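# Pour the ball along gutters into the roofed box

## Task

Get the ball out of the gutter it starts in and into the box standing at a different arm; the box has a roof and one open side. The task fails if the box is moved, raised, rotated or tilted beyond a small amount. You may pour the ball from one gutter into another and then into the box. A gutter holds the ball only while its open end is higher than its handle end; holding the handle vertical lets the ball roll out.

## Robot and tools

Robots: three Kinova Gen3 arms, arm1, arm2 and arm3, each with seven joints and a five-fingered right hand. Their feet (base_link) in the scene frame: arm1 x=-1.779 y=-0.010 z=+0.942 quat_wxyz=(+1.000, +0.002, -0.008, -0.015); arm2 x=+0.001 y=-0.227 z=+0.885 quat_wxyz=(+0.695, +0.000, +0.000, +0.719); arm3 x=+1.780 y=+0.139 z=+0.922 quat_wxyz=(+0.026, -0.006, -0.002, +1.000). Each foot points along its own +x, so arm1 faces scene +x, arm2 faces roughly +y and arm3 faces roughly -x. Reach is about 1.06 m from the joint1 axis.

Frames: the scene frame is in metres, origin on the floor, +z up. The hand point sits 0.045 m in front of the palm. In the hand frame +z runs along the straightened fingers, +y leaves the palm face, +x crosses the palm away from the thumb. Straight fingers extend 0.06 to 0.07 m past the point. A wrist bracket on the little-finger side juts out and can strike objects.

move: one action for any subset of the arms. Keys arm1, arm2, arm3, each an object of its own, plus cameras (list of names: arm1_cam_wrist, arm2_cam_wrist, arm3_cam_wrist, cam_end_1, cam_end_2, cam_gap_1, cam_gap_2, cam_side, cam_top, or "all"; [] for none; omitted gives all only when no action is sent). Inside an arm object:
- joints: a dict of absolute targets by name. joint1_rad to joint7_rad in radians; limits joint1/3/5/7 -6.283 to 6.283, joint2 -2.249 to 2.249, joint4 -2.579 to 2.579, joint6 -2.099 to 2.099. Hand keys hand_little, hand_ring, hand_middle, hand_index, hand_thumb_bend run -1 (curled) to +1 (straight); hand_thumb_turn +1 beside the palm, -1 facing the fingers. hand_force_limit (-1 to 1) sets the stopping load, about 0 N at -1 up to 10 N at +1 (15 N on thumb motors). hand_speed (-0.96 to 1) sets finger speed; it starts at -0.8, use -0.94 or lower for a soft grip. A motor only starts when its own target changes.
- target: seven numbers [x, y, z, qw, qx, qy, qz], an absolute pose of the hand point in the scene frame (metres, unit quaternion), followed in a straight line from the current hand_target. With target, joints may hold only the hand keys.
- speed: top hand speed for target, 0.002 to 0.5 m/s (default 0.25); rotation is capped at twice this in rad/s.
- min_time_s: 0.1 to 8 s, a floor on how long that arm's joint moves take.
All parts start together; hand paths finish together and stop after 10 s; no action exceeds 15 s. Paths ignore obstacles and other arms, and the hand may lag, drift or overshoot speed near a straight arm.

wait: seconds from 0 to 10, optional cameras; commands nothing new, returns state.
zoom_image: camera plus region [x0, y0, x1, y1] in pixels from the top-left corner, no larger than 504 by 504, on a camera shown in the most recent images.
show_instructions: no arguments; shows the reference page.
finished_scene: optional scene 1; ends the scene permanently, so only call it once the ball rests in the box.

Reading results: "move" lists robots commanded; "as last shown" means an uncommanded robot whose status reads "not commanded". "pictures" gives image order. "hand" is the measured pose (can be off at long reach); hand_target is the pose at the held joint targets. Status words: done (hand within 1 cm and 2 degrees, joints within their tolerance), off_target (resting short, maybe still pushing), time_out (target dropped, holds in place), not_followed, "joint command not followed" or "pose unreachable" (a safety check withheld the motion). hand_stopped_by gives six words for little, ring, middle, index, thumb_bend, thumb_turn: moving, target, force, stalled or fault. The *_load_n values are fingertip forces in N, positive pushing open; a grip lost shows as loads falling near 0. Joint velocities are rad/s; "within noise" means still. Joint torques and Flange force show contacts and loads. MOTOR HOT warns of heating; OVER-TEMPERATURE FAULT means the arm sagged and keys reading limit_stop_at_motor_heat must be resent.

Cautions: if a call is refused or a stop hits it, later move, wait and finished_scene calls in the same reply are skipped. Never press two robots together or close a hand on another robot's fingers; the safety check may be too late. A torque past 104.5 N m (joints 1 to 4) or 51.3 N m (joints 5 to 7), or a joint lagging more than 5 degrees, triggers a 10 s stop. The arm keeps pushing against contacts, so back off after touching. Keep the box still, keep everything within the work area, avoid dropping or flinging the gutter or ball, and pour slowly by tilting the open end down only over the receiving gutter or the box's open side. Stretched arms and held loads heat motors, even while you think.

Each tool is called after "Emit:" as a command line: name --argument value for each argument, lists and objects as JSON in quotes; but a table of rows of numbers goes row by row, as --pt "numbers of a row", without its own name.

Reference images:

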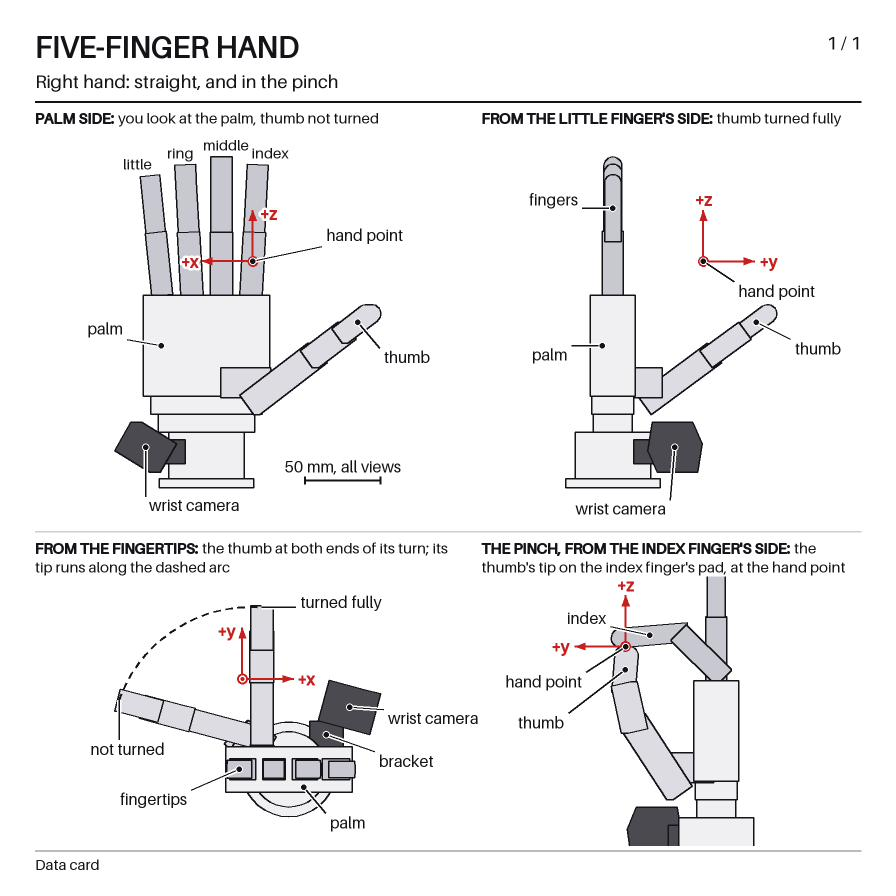

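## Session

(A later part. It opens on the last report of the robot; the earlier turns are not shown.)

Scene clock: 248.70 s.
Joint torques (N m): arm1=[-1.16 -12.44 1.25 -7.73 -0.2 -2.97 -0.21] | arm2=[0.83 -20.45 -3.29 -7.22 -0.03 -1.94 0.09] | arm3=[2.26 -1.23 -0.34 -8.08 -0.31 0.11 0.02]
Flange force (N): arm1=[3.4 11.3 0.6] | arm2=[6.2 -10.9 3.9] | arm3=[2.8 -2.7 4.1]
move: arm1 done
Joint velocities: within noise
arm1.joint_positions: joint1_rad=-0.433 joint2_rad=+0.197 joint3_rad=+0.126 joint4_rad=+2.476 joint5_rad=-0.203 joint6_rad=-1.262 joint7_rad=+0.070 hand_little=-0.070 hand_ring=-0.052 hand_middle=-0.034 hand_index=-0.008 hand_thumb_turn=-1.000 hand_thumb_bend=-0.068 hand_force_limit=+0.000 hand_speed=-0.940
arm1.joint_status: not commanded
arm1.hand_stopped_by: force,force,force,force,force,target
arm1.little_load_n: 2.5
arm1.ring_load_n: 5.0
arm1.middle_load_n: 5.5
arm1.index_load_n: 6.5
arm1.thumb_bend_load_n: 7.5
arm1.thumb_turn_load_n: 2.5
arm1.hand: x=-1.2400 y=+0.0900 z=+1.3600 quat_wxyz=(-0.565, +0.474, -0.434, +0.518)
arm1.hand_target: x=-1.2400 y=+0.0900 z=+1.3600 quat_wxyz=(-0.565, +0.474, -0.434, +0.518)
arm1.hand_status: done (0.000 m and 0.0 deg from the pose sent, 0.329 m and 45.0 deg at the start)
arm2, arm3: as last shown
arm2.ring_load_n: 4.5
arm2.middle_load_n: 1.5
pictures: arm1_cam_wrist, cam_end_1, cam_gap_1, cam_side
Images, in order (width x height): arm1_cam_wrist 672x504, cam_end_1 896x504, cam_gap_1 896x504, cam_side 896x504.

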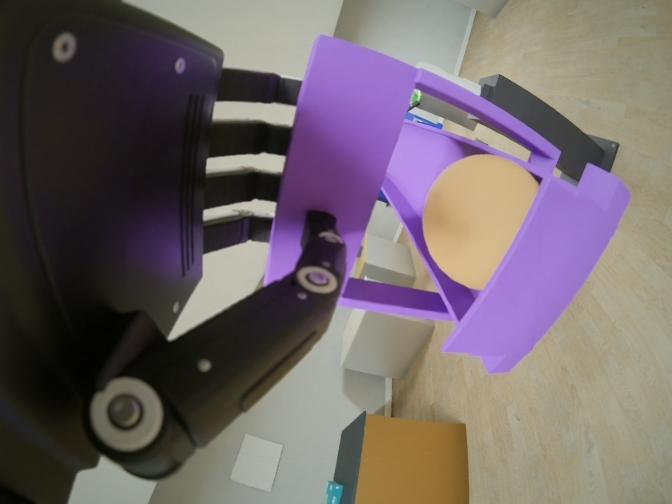

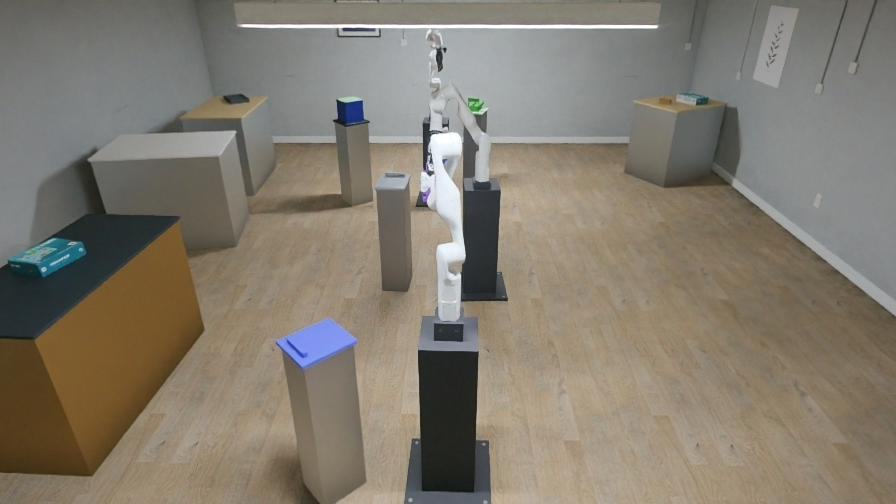

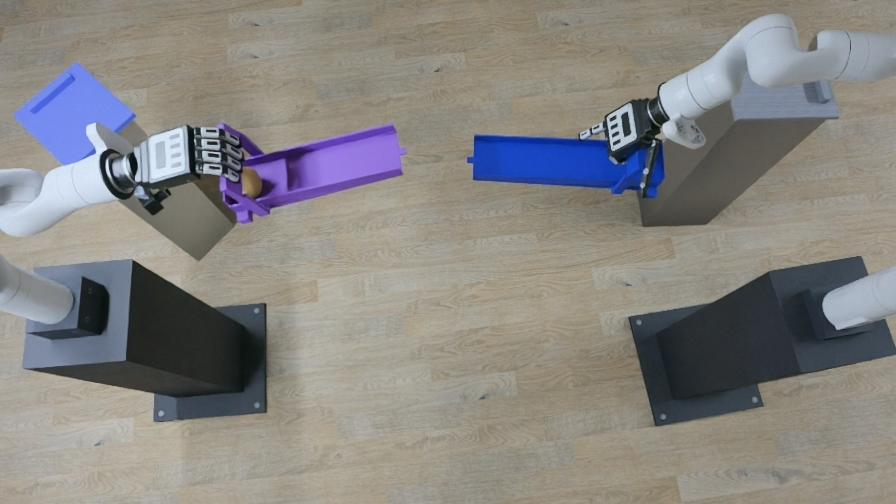

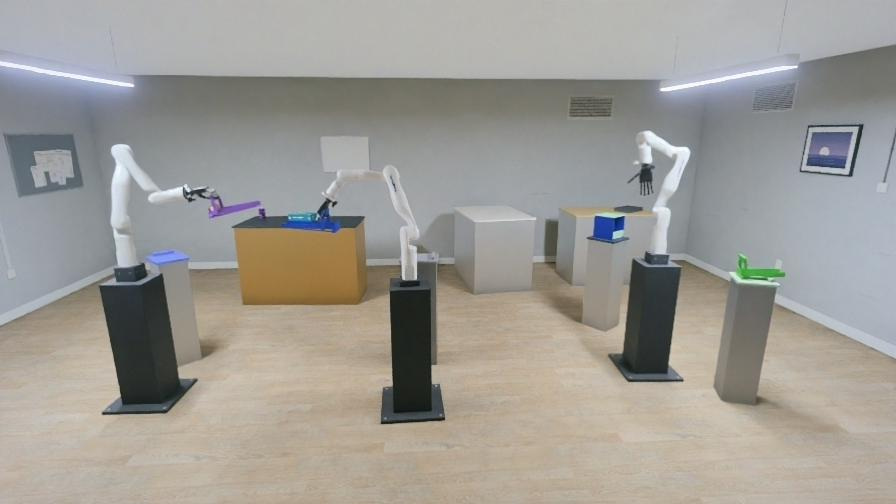

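Emit:
move --arm1 '{"target": [-0.992, 0.182, 1.36, 0.50257, -0.4217, 0.48511, -0.57814], "speed": 0.12}' --cameras '["arm1_cam_wrist", "arm2_cam_wrist", "cam_gap_1", "cam_side"]'

Emit:
zoom_image --camera "cam_gap_1" --region '[320, 60, 700, 240]'

Emit:
zoom_image --camera "cam_side" --region '[200, 160, 380, 260]'

Scene clock: 257.77 s.
Joint torques (N m): arm1=[-1.1 -23.65 3.17 -9.98 0.83 -2.69 -0.33] | arm2=[0.8 -20.37 -3.37 -7.14 -0.05 -1.95 0.07] | arm3=[2.34 -1.07 -0.24 -8.05 -0.28 0.02 0.01]
Flange force (N): arm1=[0.8 6.8 1.7] | arm2=[6.3 -11.2 3.8] | arm3=[3.2 -2.7 3.9]
move: arm1 done
Joint velocities: within noise
arm1.joint_positions: joint1_rad=-0.573 joint2_rad=+0.685 joint3_rad=+0.120 joint4_rad=+1.573 joint5_rad=-0.742 joint6_rad=-0.973 joint7_rad=+0.497 hand_little=-0.070 hand_ring=-0.052 hand_middle=-0.034 hand_index=-0.008 hand_thumb_turn=-1.000 hand_thumb_bend=-0.068 hand_force_limit=+0.000 hand_speed=-0.940
arm1.joint_status: not commanded
arm1.hand_stopped_by: force,force,force,force,force,target
arm1.little_load_n: 2.5
arm1.ring_load_n: 5.0
arm1.middle_load_n: 5.5
arm1.index_load_n: 6.0
arm1.thumb_bend_load_n: 7.5
arm1.thumb_turn_load_n: 2.5
arm1.hand: x=-0.9920 y=+0.1820 z=+1.3600 quat_wxyz=(-0.503, +0.422, -0.485, +0.578)
arm1.hand_target: x=-0.9920 y=+0.1820 z=+1.3600 quat_wxyz=(-0.503, +0.422, -0.485, +0.578)
arm1.hand_status: done (0.000 m and 0.0 deg from the pose sent, 0.265 m and 13.0 deg at the start)
arm2.joint_positions: joint1_rad=-0.458 joint2_rad=+0.631 joint3_rad=-0.976 joint4_rad=+1.201 joint5_rad=+0.435 joint6_rad=+0.948 joint7_rad=+0.132 hand_little=+1.000 hand_ring=-0.939 hand_middle=-0.914 hand_index=-0.896 hand_thumb_turn=+1.000 hand_thumb_bend=+1.000 hand_force_limit=+0.000 hand_speed=-0.900
arm2.joint_status: not commanded
arm2.hand_stopped_by: target,force,force,force,target,target
arm2.little_load_n: 0.0
arm2.ring_load_n: 4.5
arm2.middle_load_n: 1.0
arm2.index_load_n: 0.5
arm2.thumb_bend_load_n: 0.0
arm2.thumb_turn_load_n: -3.0
arm2.hand: x=-0.5500 y=+0.0500 z=+1.2000 quat_wxyz=(-0.222, +0.703, +0.644, -0.203)
arm2.hand_target: x=-0.5500 y=+0.0500 z=+1.2000 quat_wxyz=(-0.222, +0.703, +0.644, -0.203)
arm2.hand_status: not commanded
arm3.joint_positions: joint1_rad=-0.183 joint2_rad=-0.256 joint3_rad=-0.047 joint4_rad=+1.438 joint5_rad=-0.129 joint6_rad=+2.035 joint7_rad=-2.297 hand_little=+1.000 hand_ring=+1.000 hand_middle=+1.000 hand_index=+1.000 hand_thumb_turn=+1.000 hand_thumb_bend=+1.000 hand_force_limit=+0.000 hand_speed=-0.800
arm3.joint_status: not commanded
arm3.hand_stopped_by: target,target,target,target,target,target
arm3.little_load_n: 0.0
arm3.ring_load_n: 0.0
arm3.middle_load_n: 0.0
arm3.index_load_n: 0.0
arm3.thumb_bend_load_n: 0.0
arm3.thumb_turn_load_n: 0.0
arm3.hand: x=+1.5652 y=+0.0565 z=+1.4091 quat_wxyz=(+0.027, +0.967, -0.246, +0.062)
arm3.hand_target: x=+1.5652 y=+0.0565 z=+1.4091 quat_wxyz=(+0.027, +0.967, -0.246, +0.062)
arm3.hand_status: not commanded
Images, in order (width x height): arm1_cam_wrist 672x504, arm2_cam_wrist 672x504, cam_gap_1 896x504, cam_side 896x504.

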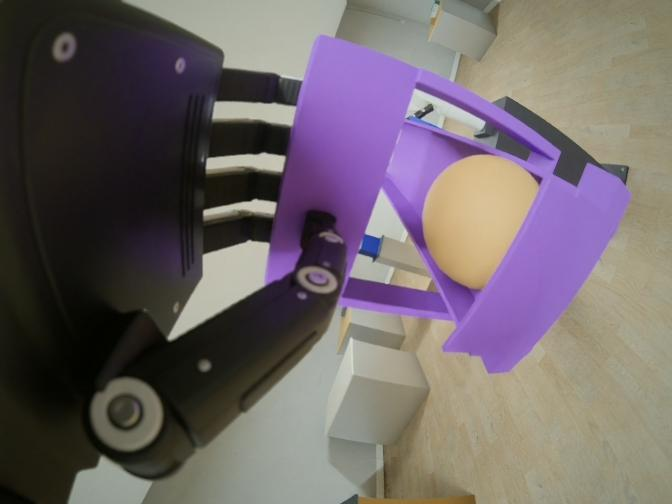

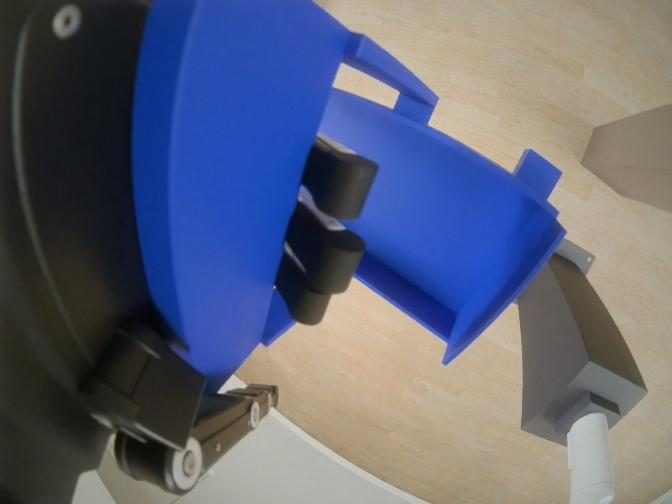

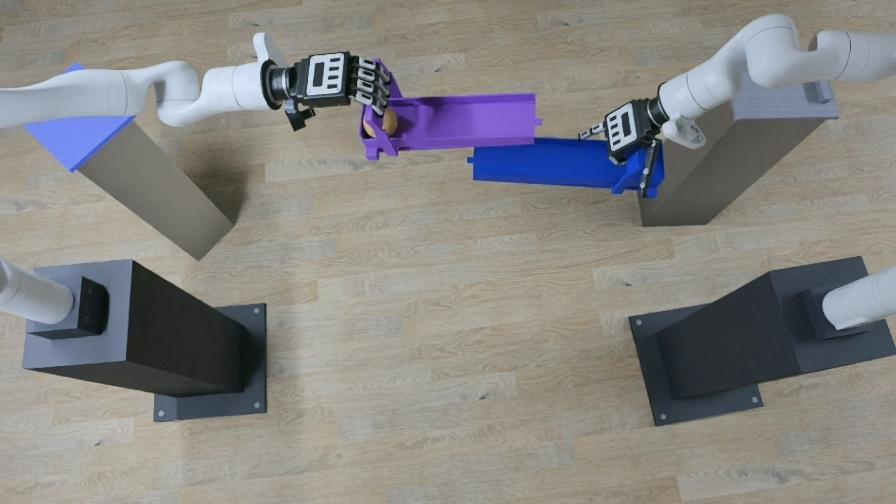

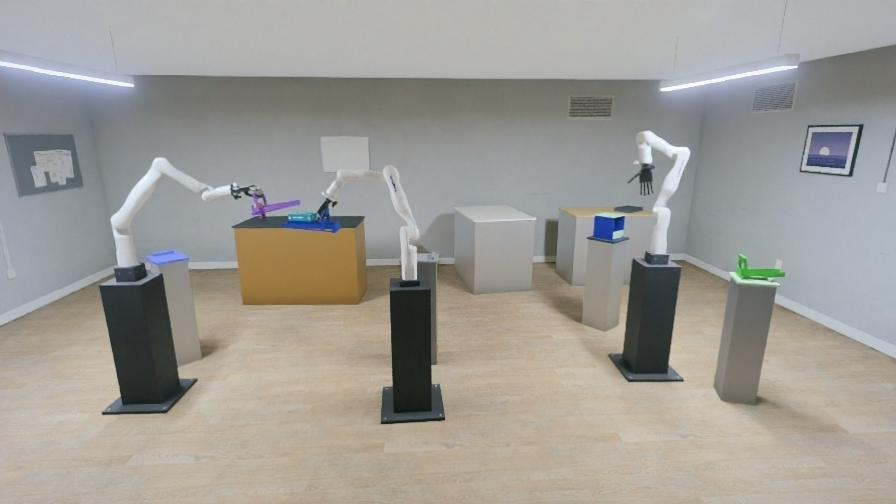

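Scaled by 1.326 from the camera's image (finer frame: 1280x720).

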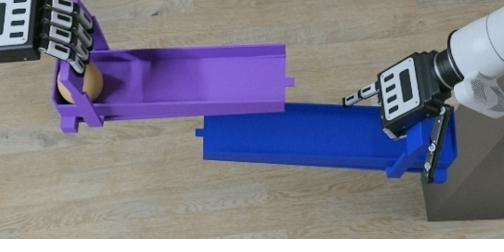

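Scaled by 2.800 from the camera's image (finer frame: 1280x720).

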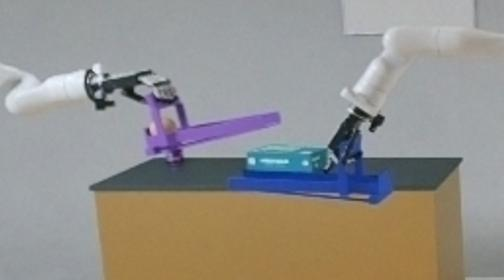

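Emit:
move --arm1 '{"target": [-0.986, 0.181, 1.334, 0.47589, -0.4516, 0.51951, -0.54745], "speed": 0.04}' --cameras '["arm1_cam_wrist", "cam_gap_1", "cam_side"]'

Emit:
zoom_image --camera "cam_gap_1" --region '[320, 60, 700, 240]'

Emit:
zoom_image --camera "cam_side" --region '[240, 180, 350, 240]'

Scene clock: 260.33 s.
Joint torques (N m): arm1=[-1.23 -23.8 3.03 -10.27 0.87 -2.52 -0.2] | arm2=[0.83 -20.37 -3.31 -7.16 0.01 -1.93 0.14] | arm3=[2.23 -1.13 -0.24 -8.13 -0.24 0.05 0.01]
Flange force (N): arm1=[1.6 7.0 2.4] | arm2=[6.1 -11.1 3.8] | arm3=[3.2 -2.7 4.2]
move: arm1 done
Joint velocities: within noise
arm1.joint_positions: joint1_rad=-0.559 joint2_rad=+0.680 joint3_rad=+0.116 joint4_rad=+1.529 joint5_rad=-0.836 joint6_rad=-0.828 joint7_rad=+0.585 hand_little=-0.070 hand_ring=-0.052 hand_middle=-0.034 hand_index=-0.008 hand_thumb_turn=-1.000 hand_thumb_bend=-0.068 hand_force_limit=+0.000 hand_speed=-0.940
arm1.joint_status: not commanded
arm1.hand_stopped_by: force,force,force,force,force,target
arm1.little_load_n: 2.5
arm1.ring_load_n: 5.0
arm1.middle_load_n: 6.0
arm1.index_load_n: 6.0
arm1.thumb_bend_load_n: 7.5
arm1.thumb_turn_load_n: 2.5
arm1.hand: x=-0.9860 y=+0.1810 z=+1.3340 quat_wxyz=(-0.476, +0.452, -0.520, +0.547)
arm1.hand_target: x=-0.9860 y=+0.1810 z=+1.3340 quat_wxyz=(-0.476, +0.452, -0.520, +0.547)
arm1.hand_status: done (0.000 m and 0.0 deg from the pose sent, 0.027 m and 7.0 deg at the start)
arm2, arm3: as last shown
arm2.ring_load_n: 5.0
arm2.middle_load_n: 1.5
Images, in order (width x height): arm1_cam_wrist 672x504, cam_gap_1 896x504, cam_side 896x504.

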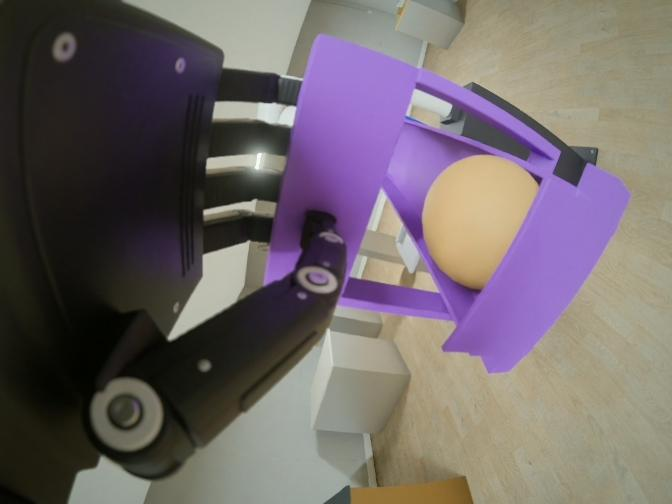

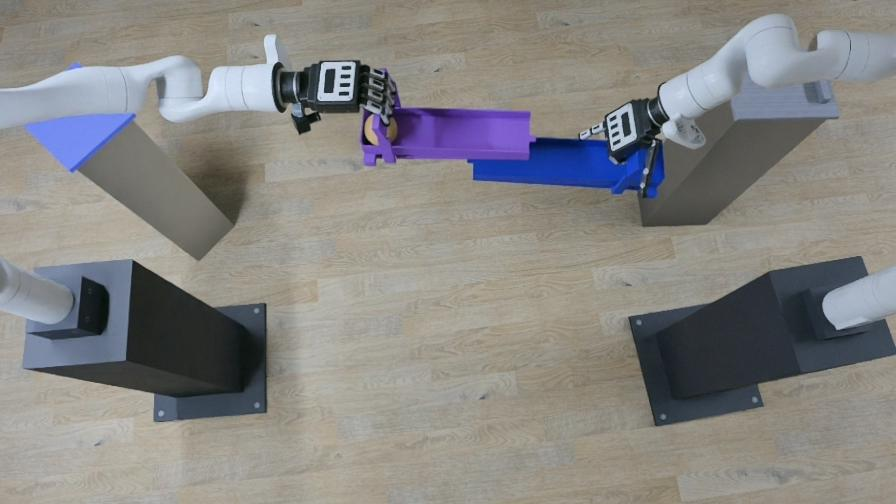

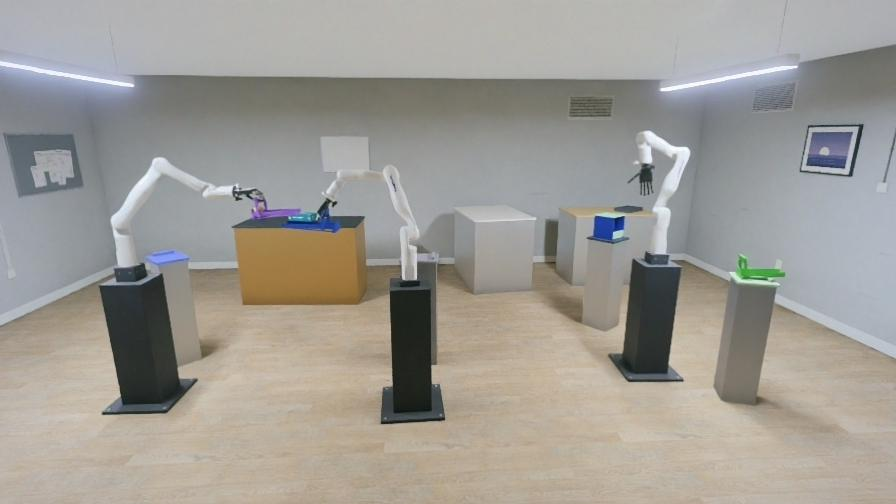

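Scaled by 1.326 from the camera's image (finer frame: 1280x720).

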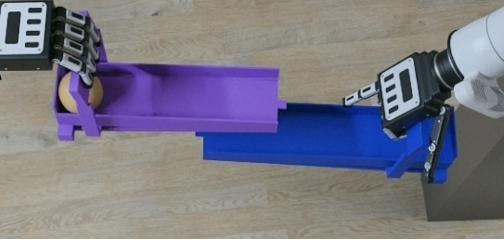

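Scaled by 4.582 from the camera's image (finer frame: 1280x720).

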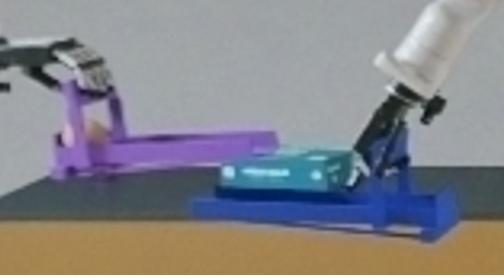

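Emit:
move --arm1 '{"target": [-0.984, 0.174, 1.3, 0.47589, -0.4516, 0.51951, -0.54745], "speed": 0.03}' --cameras '["arm1_cam_wrist", "cam_gap_1", "cam_side"]'

Emit:
zoom_image --camera "cam_gap_1" --region '[450, 90, 650, 210]'

Emit:
zoom_image --camera "cam_side" --region '[240, 180, 350, 240]'

Scene clock: 262.60 s.
Joint torques (N m): arm1=[-1.18 -24.22 3.24 -9.91 0.8 -2.66 -0.23] | arm2=[0.9 -20.42 -3.46 -7.17 -0.02 -1.92 0.08] | arm3=[2.24 -1.15 -0.27 -8.09 -0.3 0.08 -0.01]
Flange force (N): arm1=[1.6 7.2 2.0] | arm2=[6.1 -11.4 4.1] | arm3=[3.0 -2.8 4.1]
move: arm1 done
Joint velocities: within noise
arm1.joint_positions: joint1_rad=-0.539 joint2_rad=+0.727 joint3_rad=+0.105 joint4_rad=+1.567 joint5_rad=-0.772 joint6_rad=-0.885 joint7_rad=+0.498 hand_little=-0.070 hand_ring=-0.052 hand_middle=-0.034 hand_index=-0.008 hand_thumb_turn=-1.000 hand_thumb_bend=-0.068 hand_force_limit=+0.000 hand_speed=-0.940
arm1.joint_status: not commanded
arm1.hand_stopped_by: force,force,force,force,force,target
arm1.little_load_n: 2.5
arm1.ring_load_n: 5.0
arm1.middle_load_n: 5.5
arm1.index_load_n: 6.0
arm1.thumb_bend_load_n: 7.5
arm1.thumb_turn_load_n: 2.5
arm1.hand: x=-0.9840 y=+0.1740 z=+1.3000 quat_wxyz=(-0.476, +0.452, -0.520, +0.547)
arm1.hand_target: x=-0.9840 y=+0.1740 z=+1.3000 quat_wxyz=(-0.476, +0.452, -0.520, +0.547)
arm1.hand_status: done (0.000 m and 0.0 deg from the pose sent, 0.035 m and 0.0 deg at the start)
arm2, arm3: as last shown
arm2.ring_load_n: 4.5
Images, in order (width x height): arm1_cam_wrist 672x504, cam_gap_1 896x504, cam_side 896x504.

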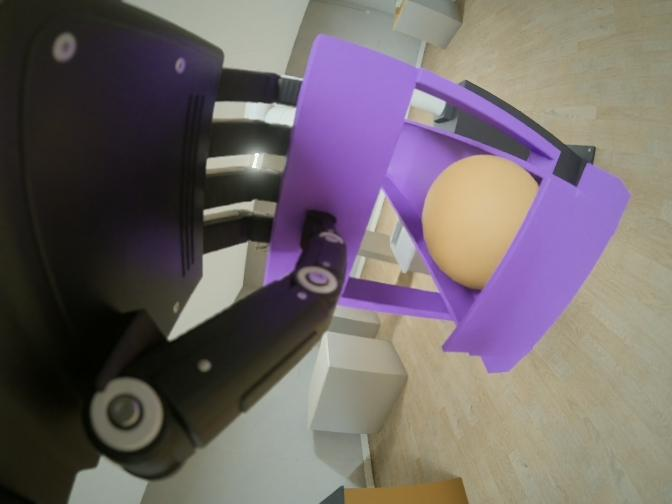

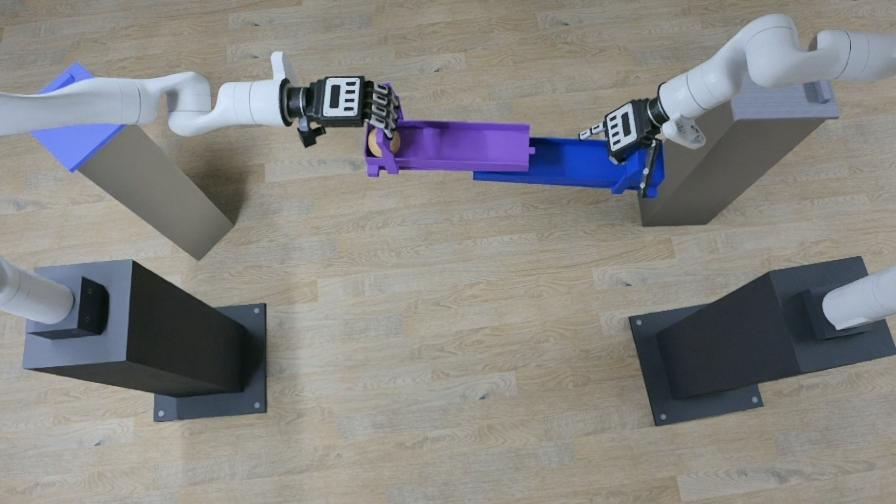

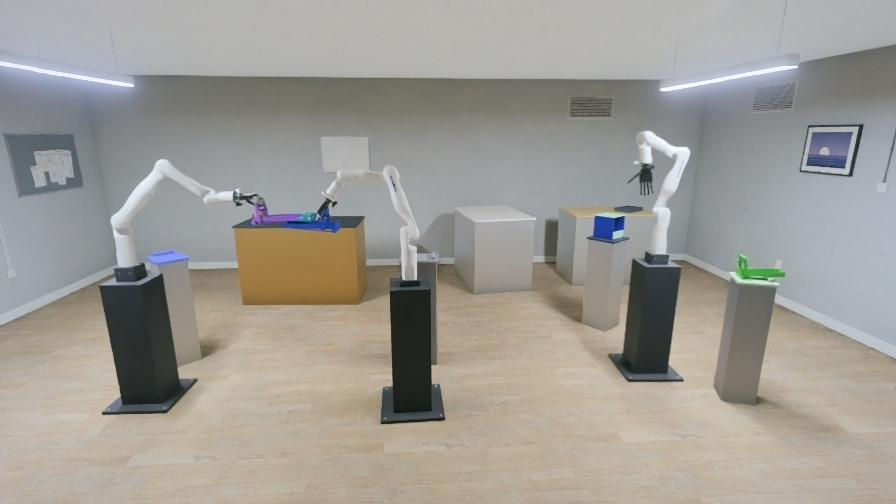

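Scaled by 2.520 from the camera's image (finer frame: 1280x720).

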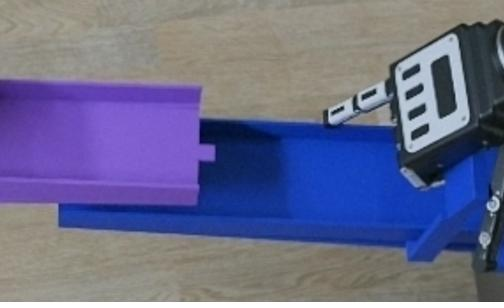

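Scaled by 4.582 from the camera's image (finer frame: 1280x720).

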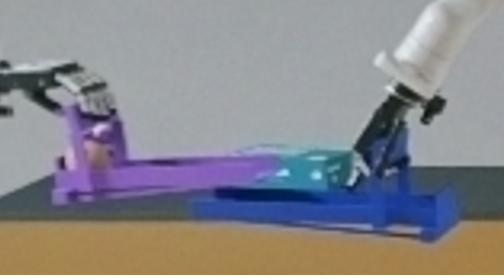

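Emit:
move --arm1 '{"target": [-0.98, 0.181, 1.303, 0.4639, -0.4639, 0.53366, -0.53366], "speed": 0.02}' --cameras '["arm1_cam_wrist", "cam_gap_1", "cam_side"]'

Emit:
zoom_image --camera "cam_gap_1" --region '[450, 90, 650, 210]'

Emit:
zoom_image --camera "cam_side" --region '[240, 180, 350, 240]'

Scene clock: 266.13 s.
Joint torques (N m): arm1=[-1.09 -24.34 3.15 -10.24 0.81 -2.47 -0.27] | arm2=[0.83 -20.43 -3.39 -7.24 0.01 -1.89 0.11] | arm3=[2.3 -1.2 -0.29 -8.14 -0.34 0.08 0.02]
Flange force (N): arm1=[1.5 7.1 2.3] | arm2=[6.0 -10.7 4.0] | arm3=[2.9 -2.7 4.3]
move: arm1 done
Joint velocities: within noise
arm1.joint_positions: joint1_rad=-0.547 joint2_rad=+0.714 joint3_rad=+0.111 joint4_rad=+1.513 joint5_rad=-0.856 joint6_rad=-0.795 joint7_rad=+0.588 hand_little=-0.070 hand_ring=-0.052 hand_middle=-0.034 hand_index=-0.008 hand_thumb_turn=-1.000 hand_thumb_bend=-0.068 hand_force_limit=+0.000 hand_speed=-0.940
arm1.joint_status: not commanded
arm1.hand_stopped_by: force,force,force,force,force,target
arm1.little_load_n: 2.5
arm1.ring_load_n: 5.0
arm1.middle_load_n: 6.0
arm1.index_load_n: 6.0
arm1.thumb_bend_load_n: 7.5
arm1.thumb_turn_load_n: 2.5
arm1.hand: x=-0.9800 y=+0.1810 z=+1.3030 quat_wxyz=(-0.464, +0.464, -0.534, +0.534)
arm1.hand_target: x=-0.9800 y=+0.1810 z=+1.3030 quat_wxyz=(-0.464, +0.464, -0.534, +0.534)
arm1.hand_status: done (0.000 m and 0.0 deg from the pose sent, 0.009 m and 3.0 deg at the start)
arm2, arm3: as last shown
arm2.ring_load_n: 5.0
Images, in order (width x height): arm1_cam_wrist 672x504, cam_gap_1 896x504, cam_side 896x504.

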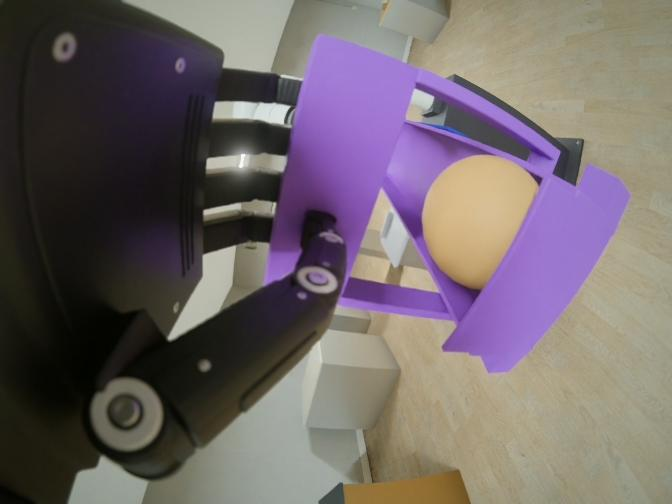

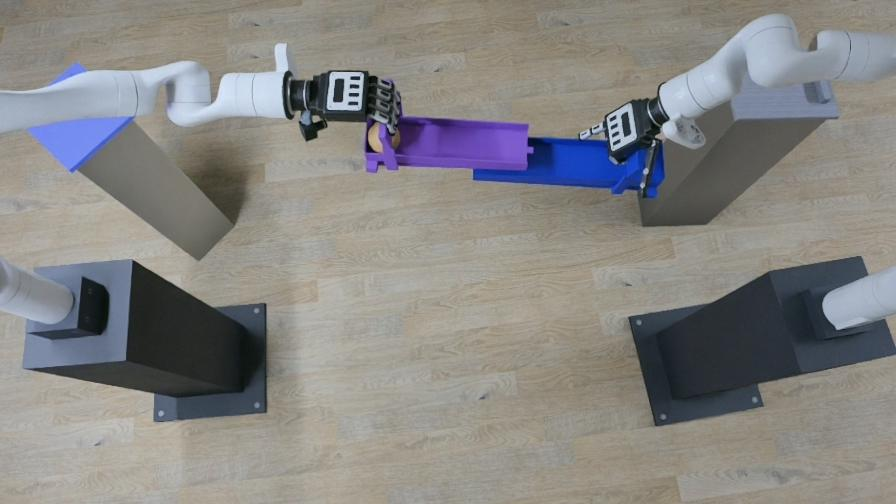

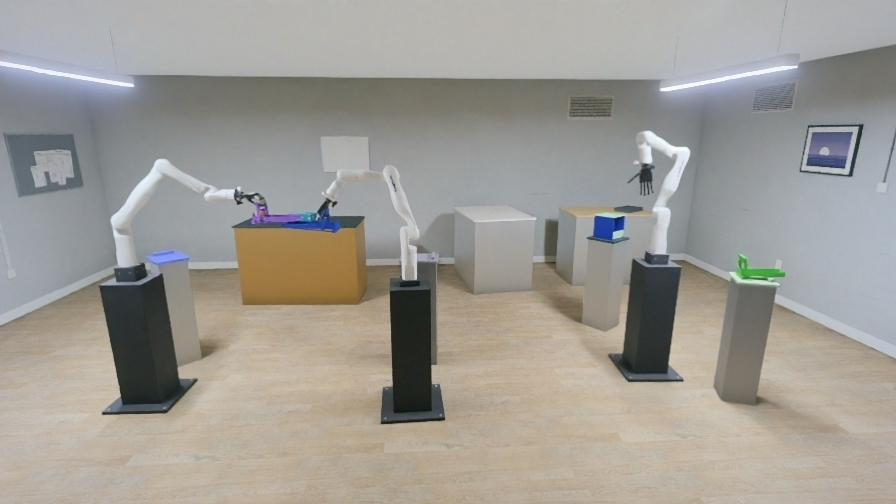

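Scaled by 2.520 from the camera's image (finer frame: 1280x720).

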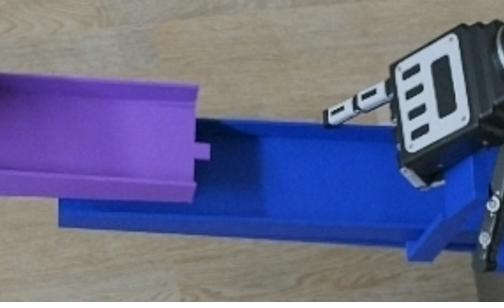

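Scaled by 4.582 from the camera's image (finer frame: 1280x720).

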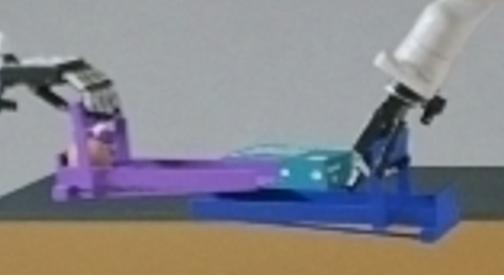

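Emit:
move --arm1 '{"target": [-0.9708, 0.1794, 1.3227, 0.43899, -0.48755, 0.56087, -0.505], "speed": 0.012}' --cameras '["arm1_cam_wrist", "arm2_cam_wrist", "cam_gap_1", "cam_side"]'

Emit:
zoom_image --camera "cam_gap_1" --region '[350, 80, 690, 220]'

Scene clock: 271.30 s.
Joint torques (N m): arm1=[-1.15 -24.27 3.17 -10.86 0.81 -1.77 -0.25] | arm2=[0.88 -20.57 -3.44 -7.31 -0.03 -2.02 0.06] | arm3=[2.25 -1.09 -0.23 -8.09 -0.33 0.09 -0.02]
Flange force (N): arm1=[1.7 7.1 2.9] | arm2=[6.2 -11.1 4.1] | arm3=[3.1 -2.8 4.3]
move: arm1 done
Joint velocities: within noise
arm1.joint_positions: joint1_rad=-0.546 joint2_rad=+0.679 joint3_rad=+0.147 joint4_rad=+1.388 joint5_rad=-1.098 joint6_rad=-0.593 joint7_rad=+0.846 hand_little=-0.070 hand_ring=-0.051 hand_middle=-0.034 hand_index=-0.008 hand_thumb_turn=-1.000 hand_thumb_bend=-0.068 hand_force_limit=+0.000 hand_speed=-0.940
arm1.joint_status: not commanded
arm1.hand_stopped_by: force,force,force,force,force,target
arm1.little_load_n: 2.5
arm1.ring_load_n: 5.0
arm1.middle_load_n: 6.0
arm1.index_load_n: 6.0
arm1.thumb_bend_load_n: 8.0
arm1.thumb_turn_load_n: 2.5
arm1.hand: x=-0.9708 y=+0.1794 z=+1.3227 quat_wxyz=(-0.439, +0.488, -0.561, +0.505)
arm1.hand_target: x=-0.9708 y=+0.1794 z=+1.3227 quat_wxyz=(-0.439, +0.488, -0.561, +0.505)
arm1.hand_status: done (0.000 m and 0.0 deg from the pose sent, 0.022 m and 6.0 deg at the start)
arm2, arm3: as last shown
arm2.ring_load_n: 4.5
arm2.index_load_n: 1.5
Images, in order (width x height): arm1_cam_wrist 672x504, arm2_cam_wrist 672x504, cam_gap_1 896x504, cam_side 896x504.

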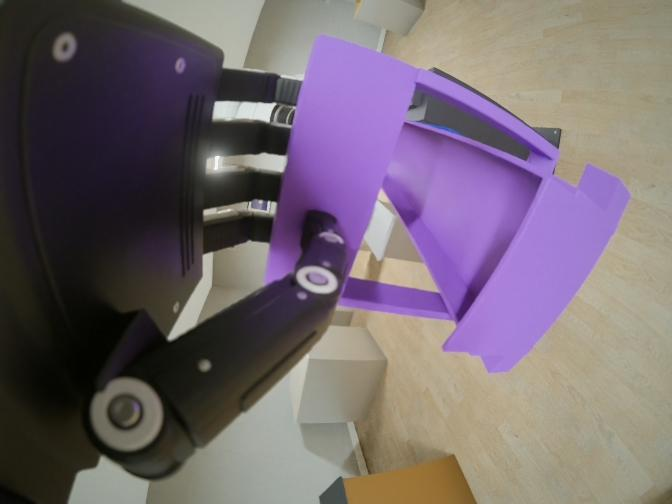

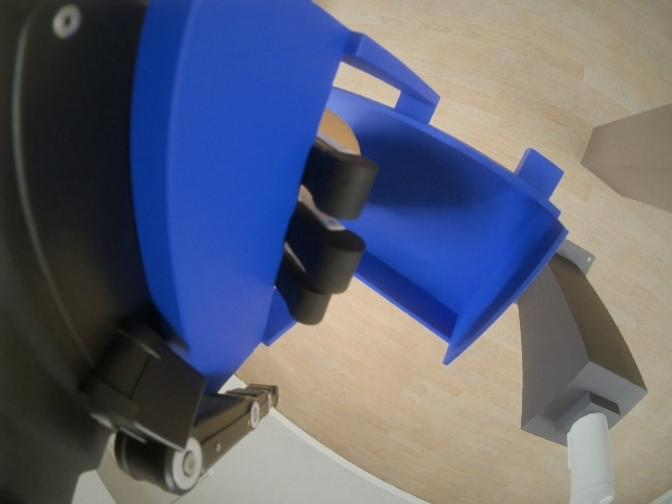

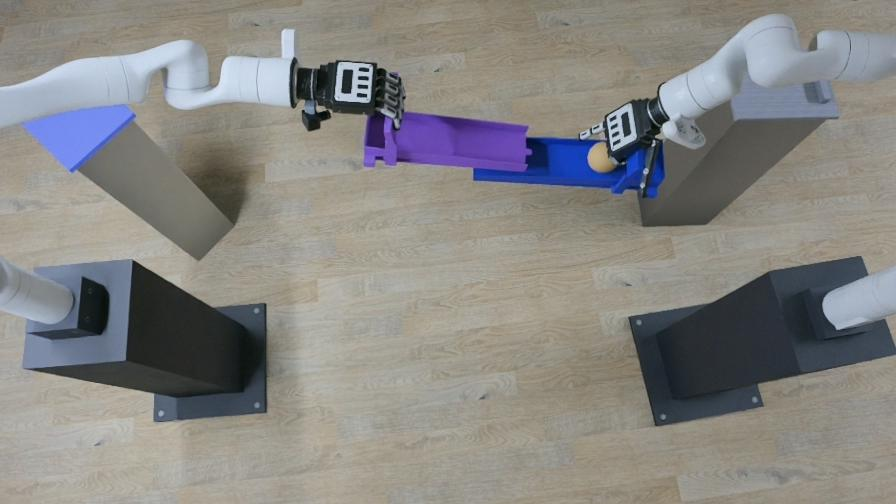

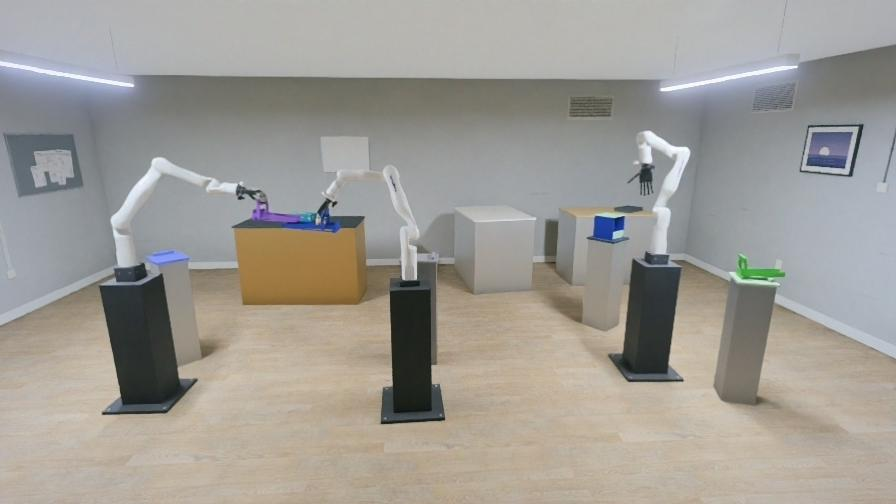

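Scaled by 1.482 from the camera's image (finer frame: 1280x720).

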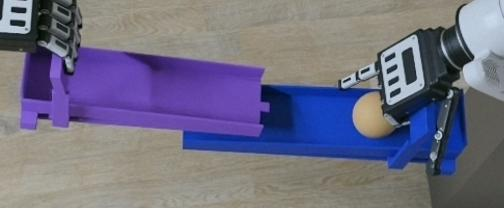

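Emit:
move --arm1 '{"target": [-0.99, 0.18, 1.4, 0.43899, -0.48755, 0.56087, -0.505], "speed": 0.08}' --arm3 '{"joints": {"hand_speed": -0.3}}' --cameras '["arm2_cam_wrist", "arm3_cam_wrist", "cam_gap_1", "cam_gap_2", "cam_top", "cam_end_2"]'

Scene clock: 273.13 s.
Joint torques (N m): arm1=[-1.06 -22.87 2.92 -11.47 1.03 -1.03 -0.28] | arm2=[0.86 -20.58 -3.4 -7.26 -0.01 -2.04 0.08] | arm3=[2.28 -1.2 -0.23 -8.09 -0.29 0.02 -0.02]
Flange force (N): arm1=[0.1 4.9 3.4] | arm2=[6.3 -11.3 4.1] | arm3=[3.0 -2.7 3.9]
move: arm1 done; arm3 done
Joint velocities: within noise
arm1.joint_positions: joint1_rad=-0.578 joint2_rad=+0.569 joint3_rad=+0.173 joint4_rad=+1.324 joint5_rad=-1.363 joint6_rad=-0.534 joint7_rad=+1.158 hand_little=-0.070 hand_ring=-0.051 hand_middle=-0.034 hand_index=-0.008 hand_thumb_turn=-1.000 hand_thumb_bend=-0.068 hand_force_limit=+0.000 hand_speed=-0.940
arm1.joint_status: not commanded
arm1.hand_stopped_by: force,force,force,force,force,target
arm1.little_load_n: 2.5
arm1.ring_load_n: 5.0
arm1.middle_load_n: 5.5
arm1.index_load_n: 6.0
arm1.thumb_bend_load_n: 7.5
arm1.thumb_turn_load_n: 2.5
arm1.hand: x=-0.9900 y=+0.1800 z=+1.4000 quat_wxyz=(-0.439, +0.488, -0.561, +0.505)
arm1.hand_target: x=-0.9900 y=+0.1800 z=+1.4000 quat_wxyz=(-0.439, +0.488, -0.561, +0.505)
arm1.hand_status: done (0.000 m and 0.0 deg from the pose sent, 0.080 m and 0.0 deg at the start)
arm2: as last shown
arm2.ring_load_n: 4.0
arm2.middle_load_n: 1.0
arm3.joint_positions: joint1_rad=-0.183 joint2_rad=-0.256 joint3_rad=-0.047 joint4_rad=+1.438 joint5_rad=-0.129 joint6_rad=+2.035 joint7_rad=-2.297 hand_little=+1.000 hand_ring=+1.000 hand_middle=+1.000 hand_index=+1.000 hand_thumb_turn=+1.000 hand_thumb_bend=+1.000 hand_force_limit=+0.000 hand_speed=-0.300
arm3.joint_status: all done
arm3.hand_stopped_by: target,target,target,target,target,target
arm3.little_load_n: 0.0
arm3.ring_load_n: 0.0
arm3.middle_load_n: 0.0
arm3.index_load_n: 0.0
arm3.thumb_bend_load_n: 0.0
arm3.thumb_turn_load_n: 0.0
arm3.hand: x=+1.5652 y=+0.0565 z=+1.4091 quat_wxyz=(+0.027, +0.967, -0.246, +0.062)
arm3.hand_target: x=+1.5652 y=+0.0565 z=+1.4091 quat_wxyz=(+0.027, +0.967, -0.246, +0.062)
arm3.hand_status: not commanded
pictures: arm2_cam_wrist, arm3_cam_wrist, cam_end_2, cam_gap_1, cam_gap_2, cam_top
Images, in order (width x height): arm2_cam_wrist 672x504, arm3_cam_wrist 672x504, cam_end_2 896x504, cam_gap_1 896x504, cam_gap_2 896x504, cam_top 896x504.

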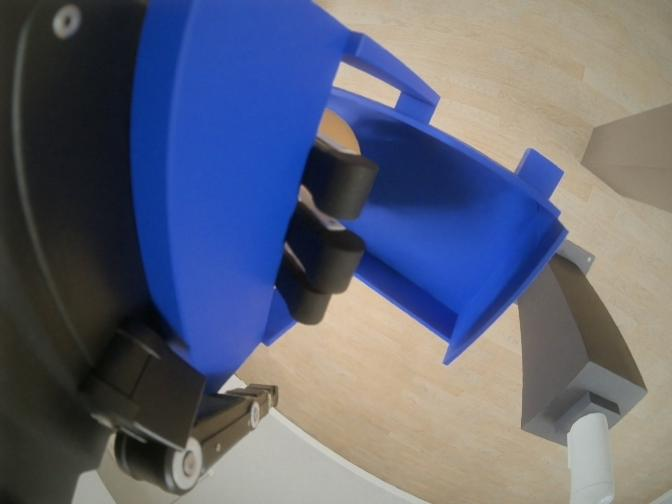

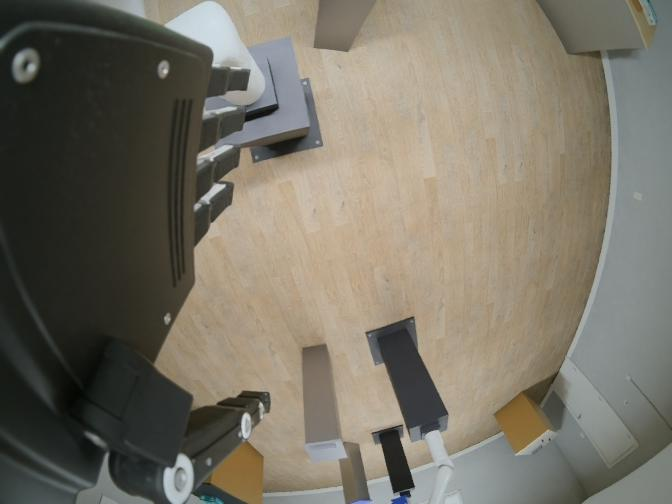

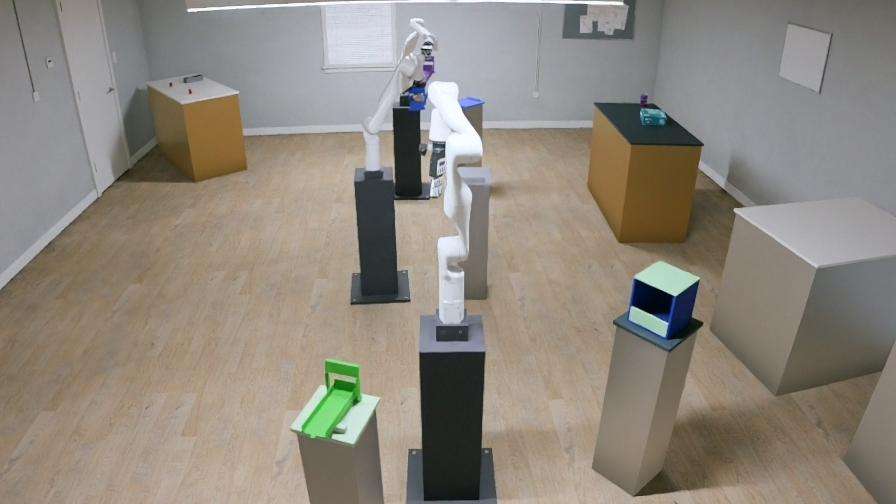

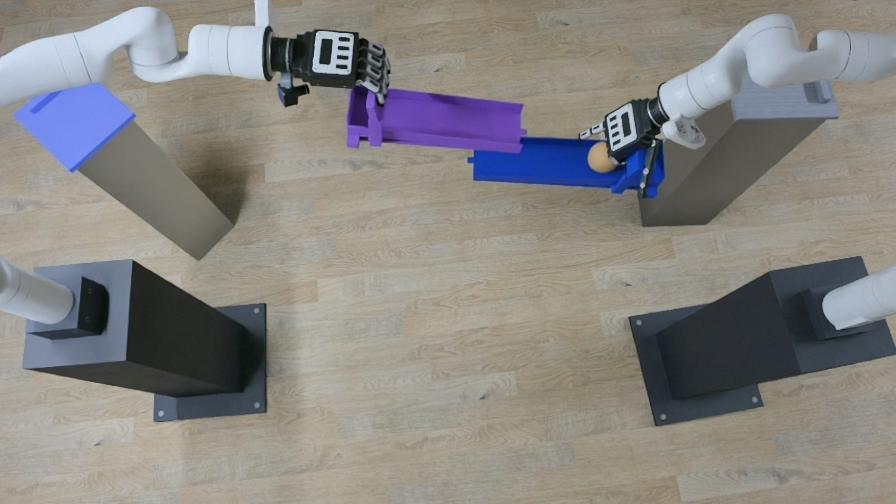

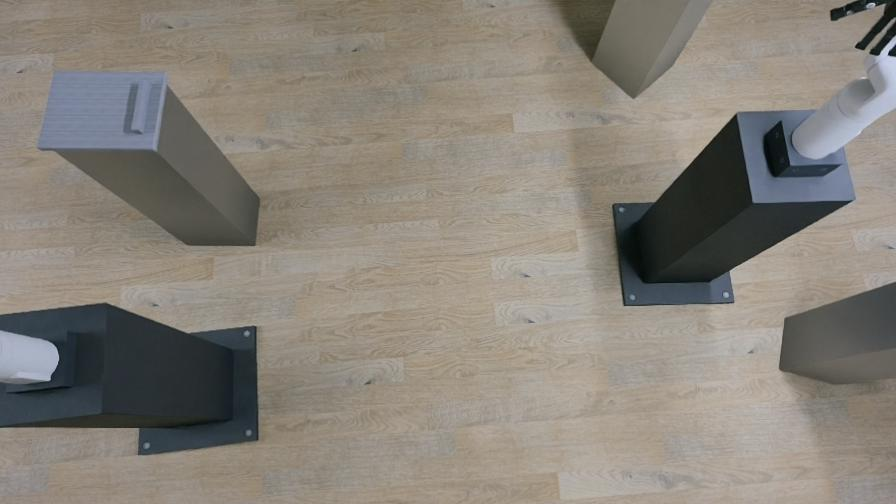

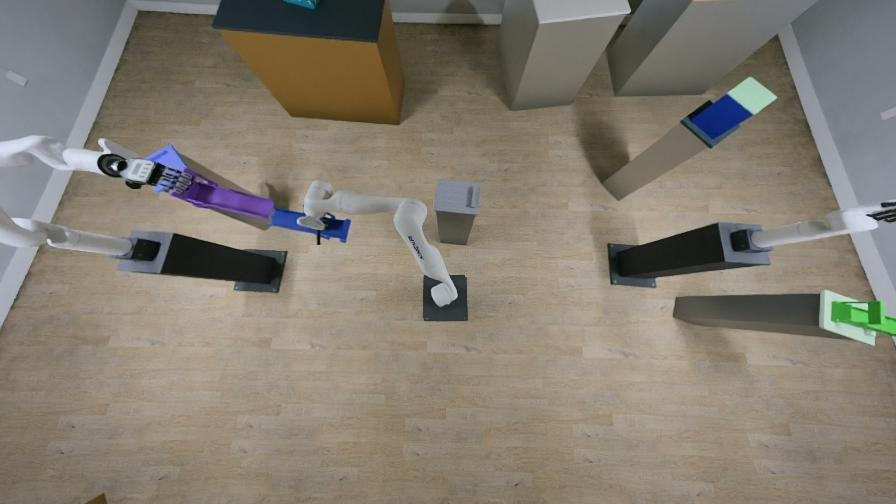

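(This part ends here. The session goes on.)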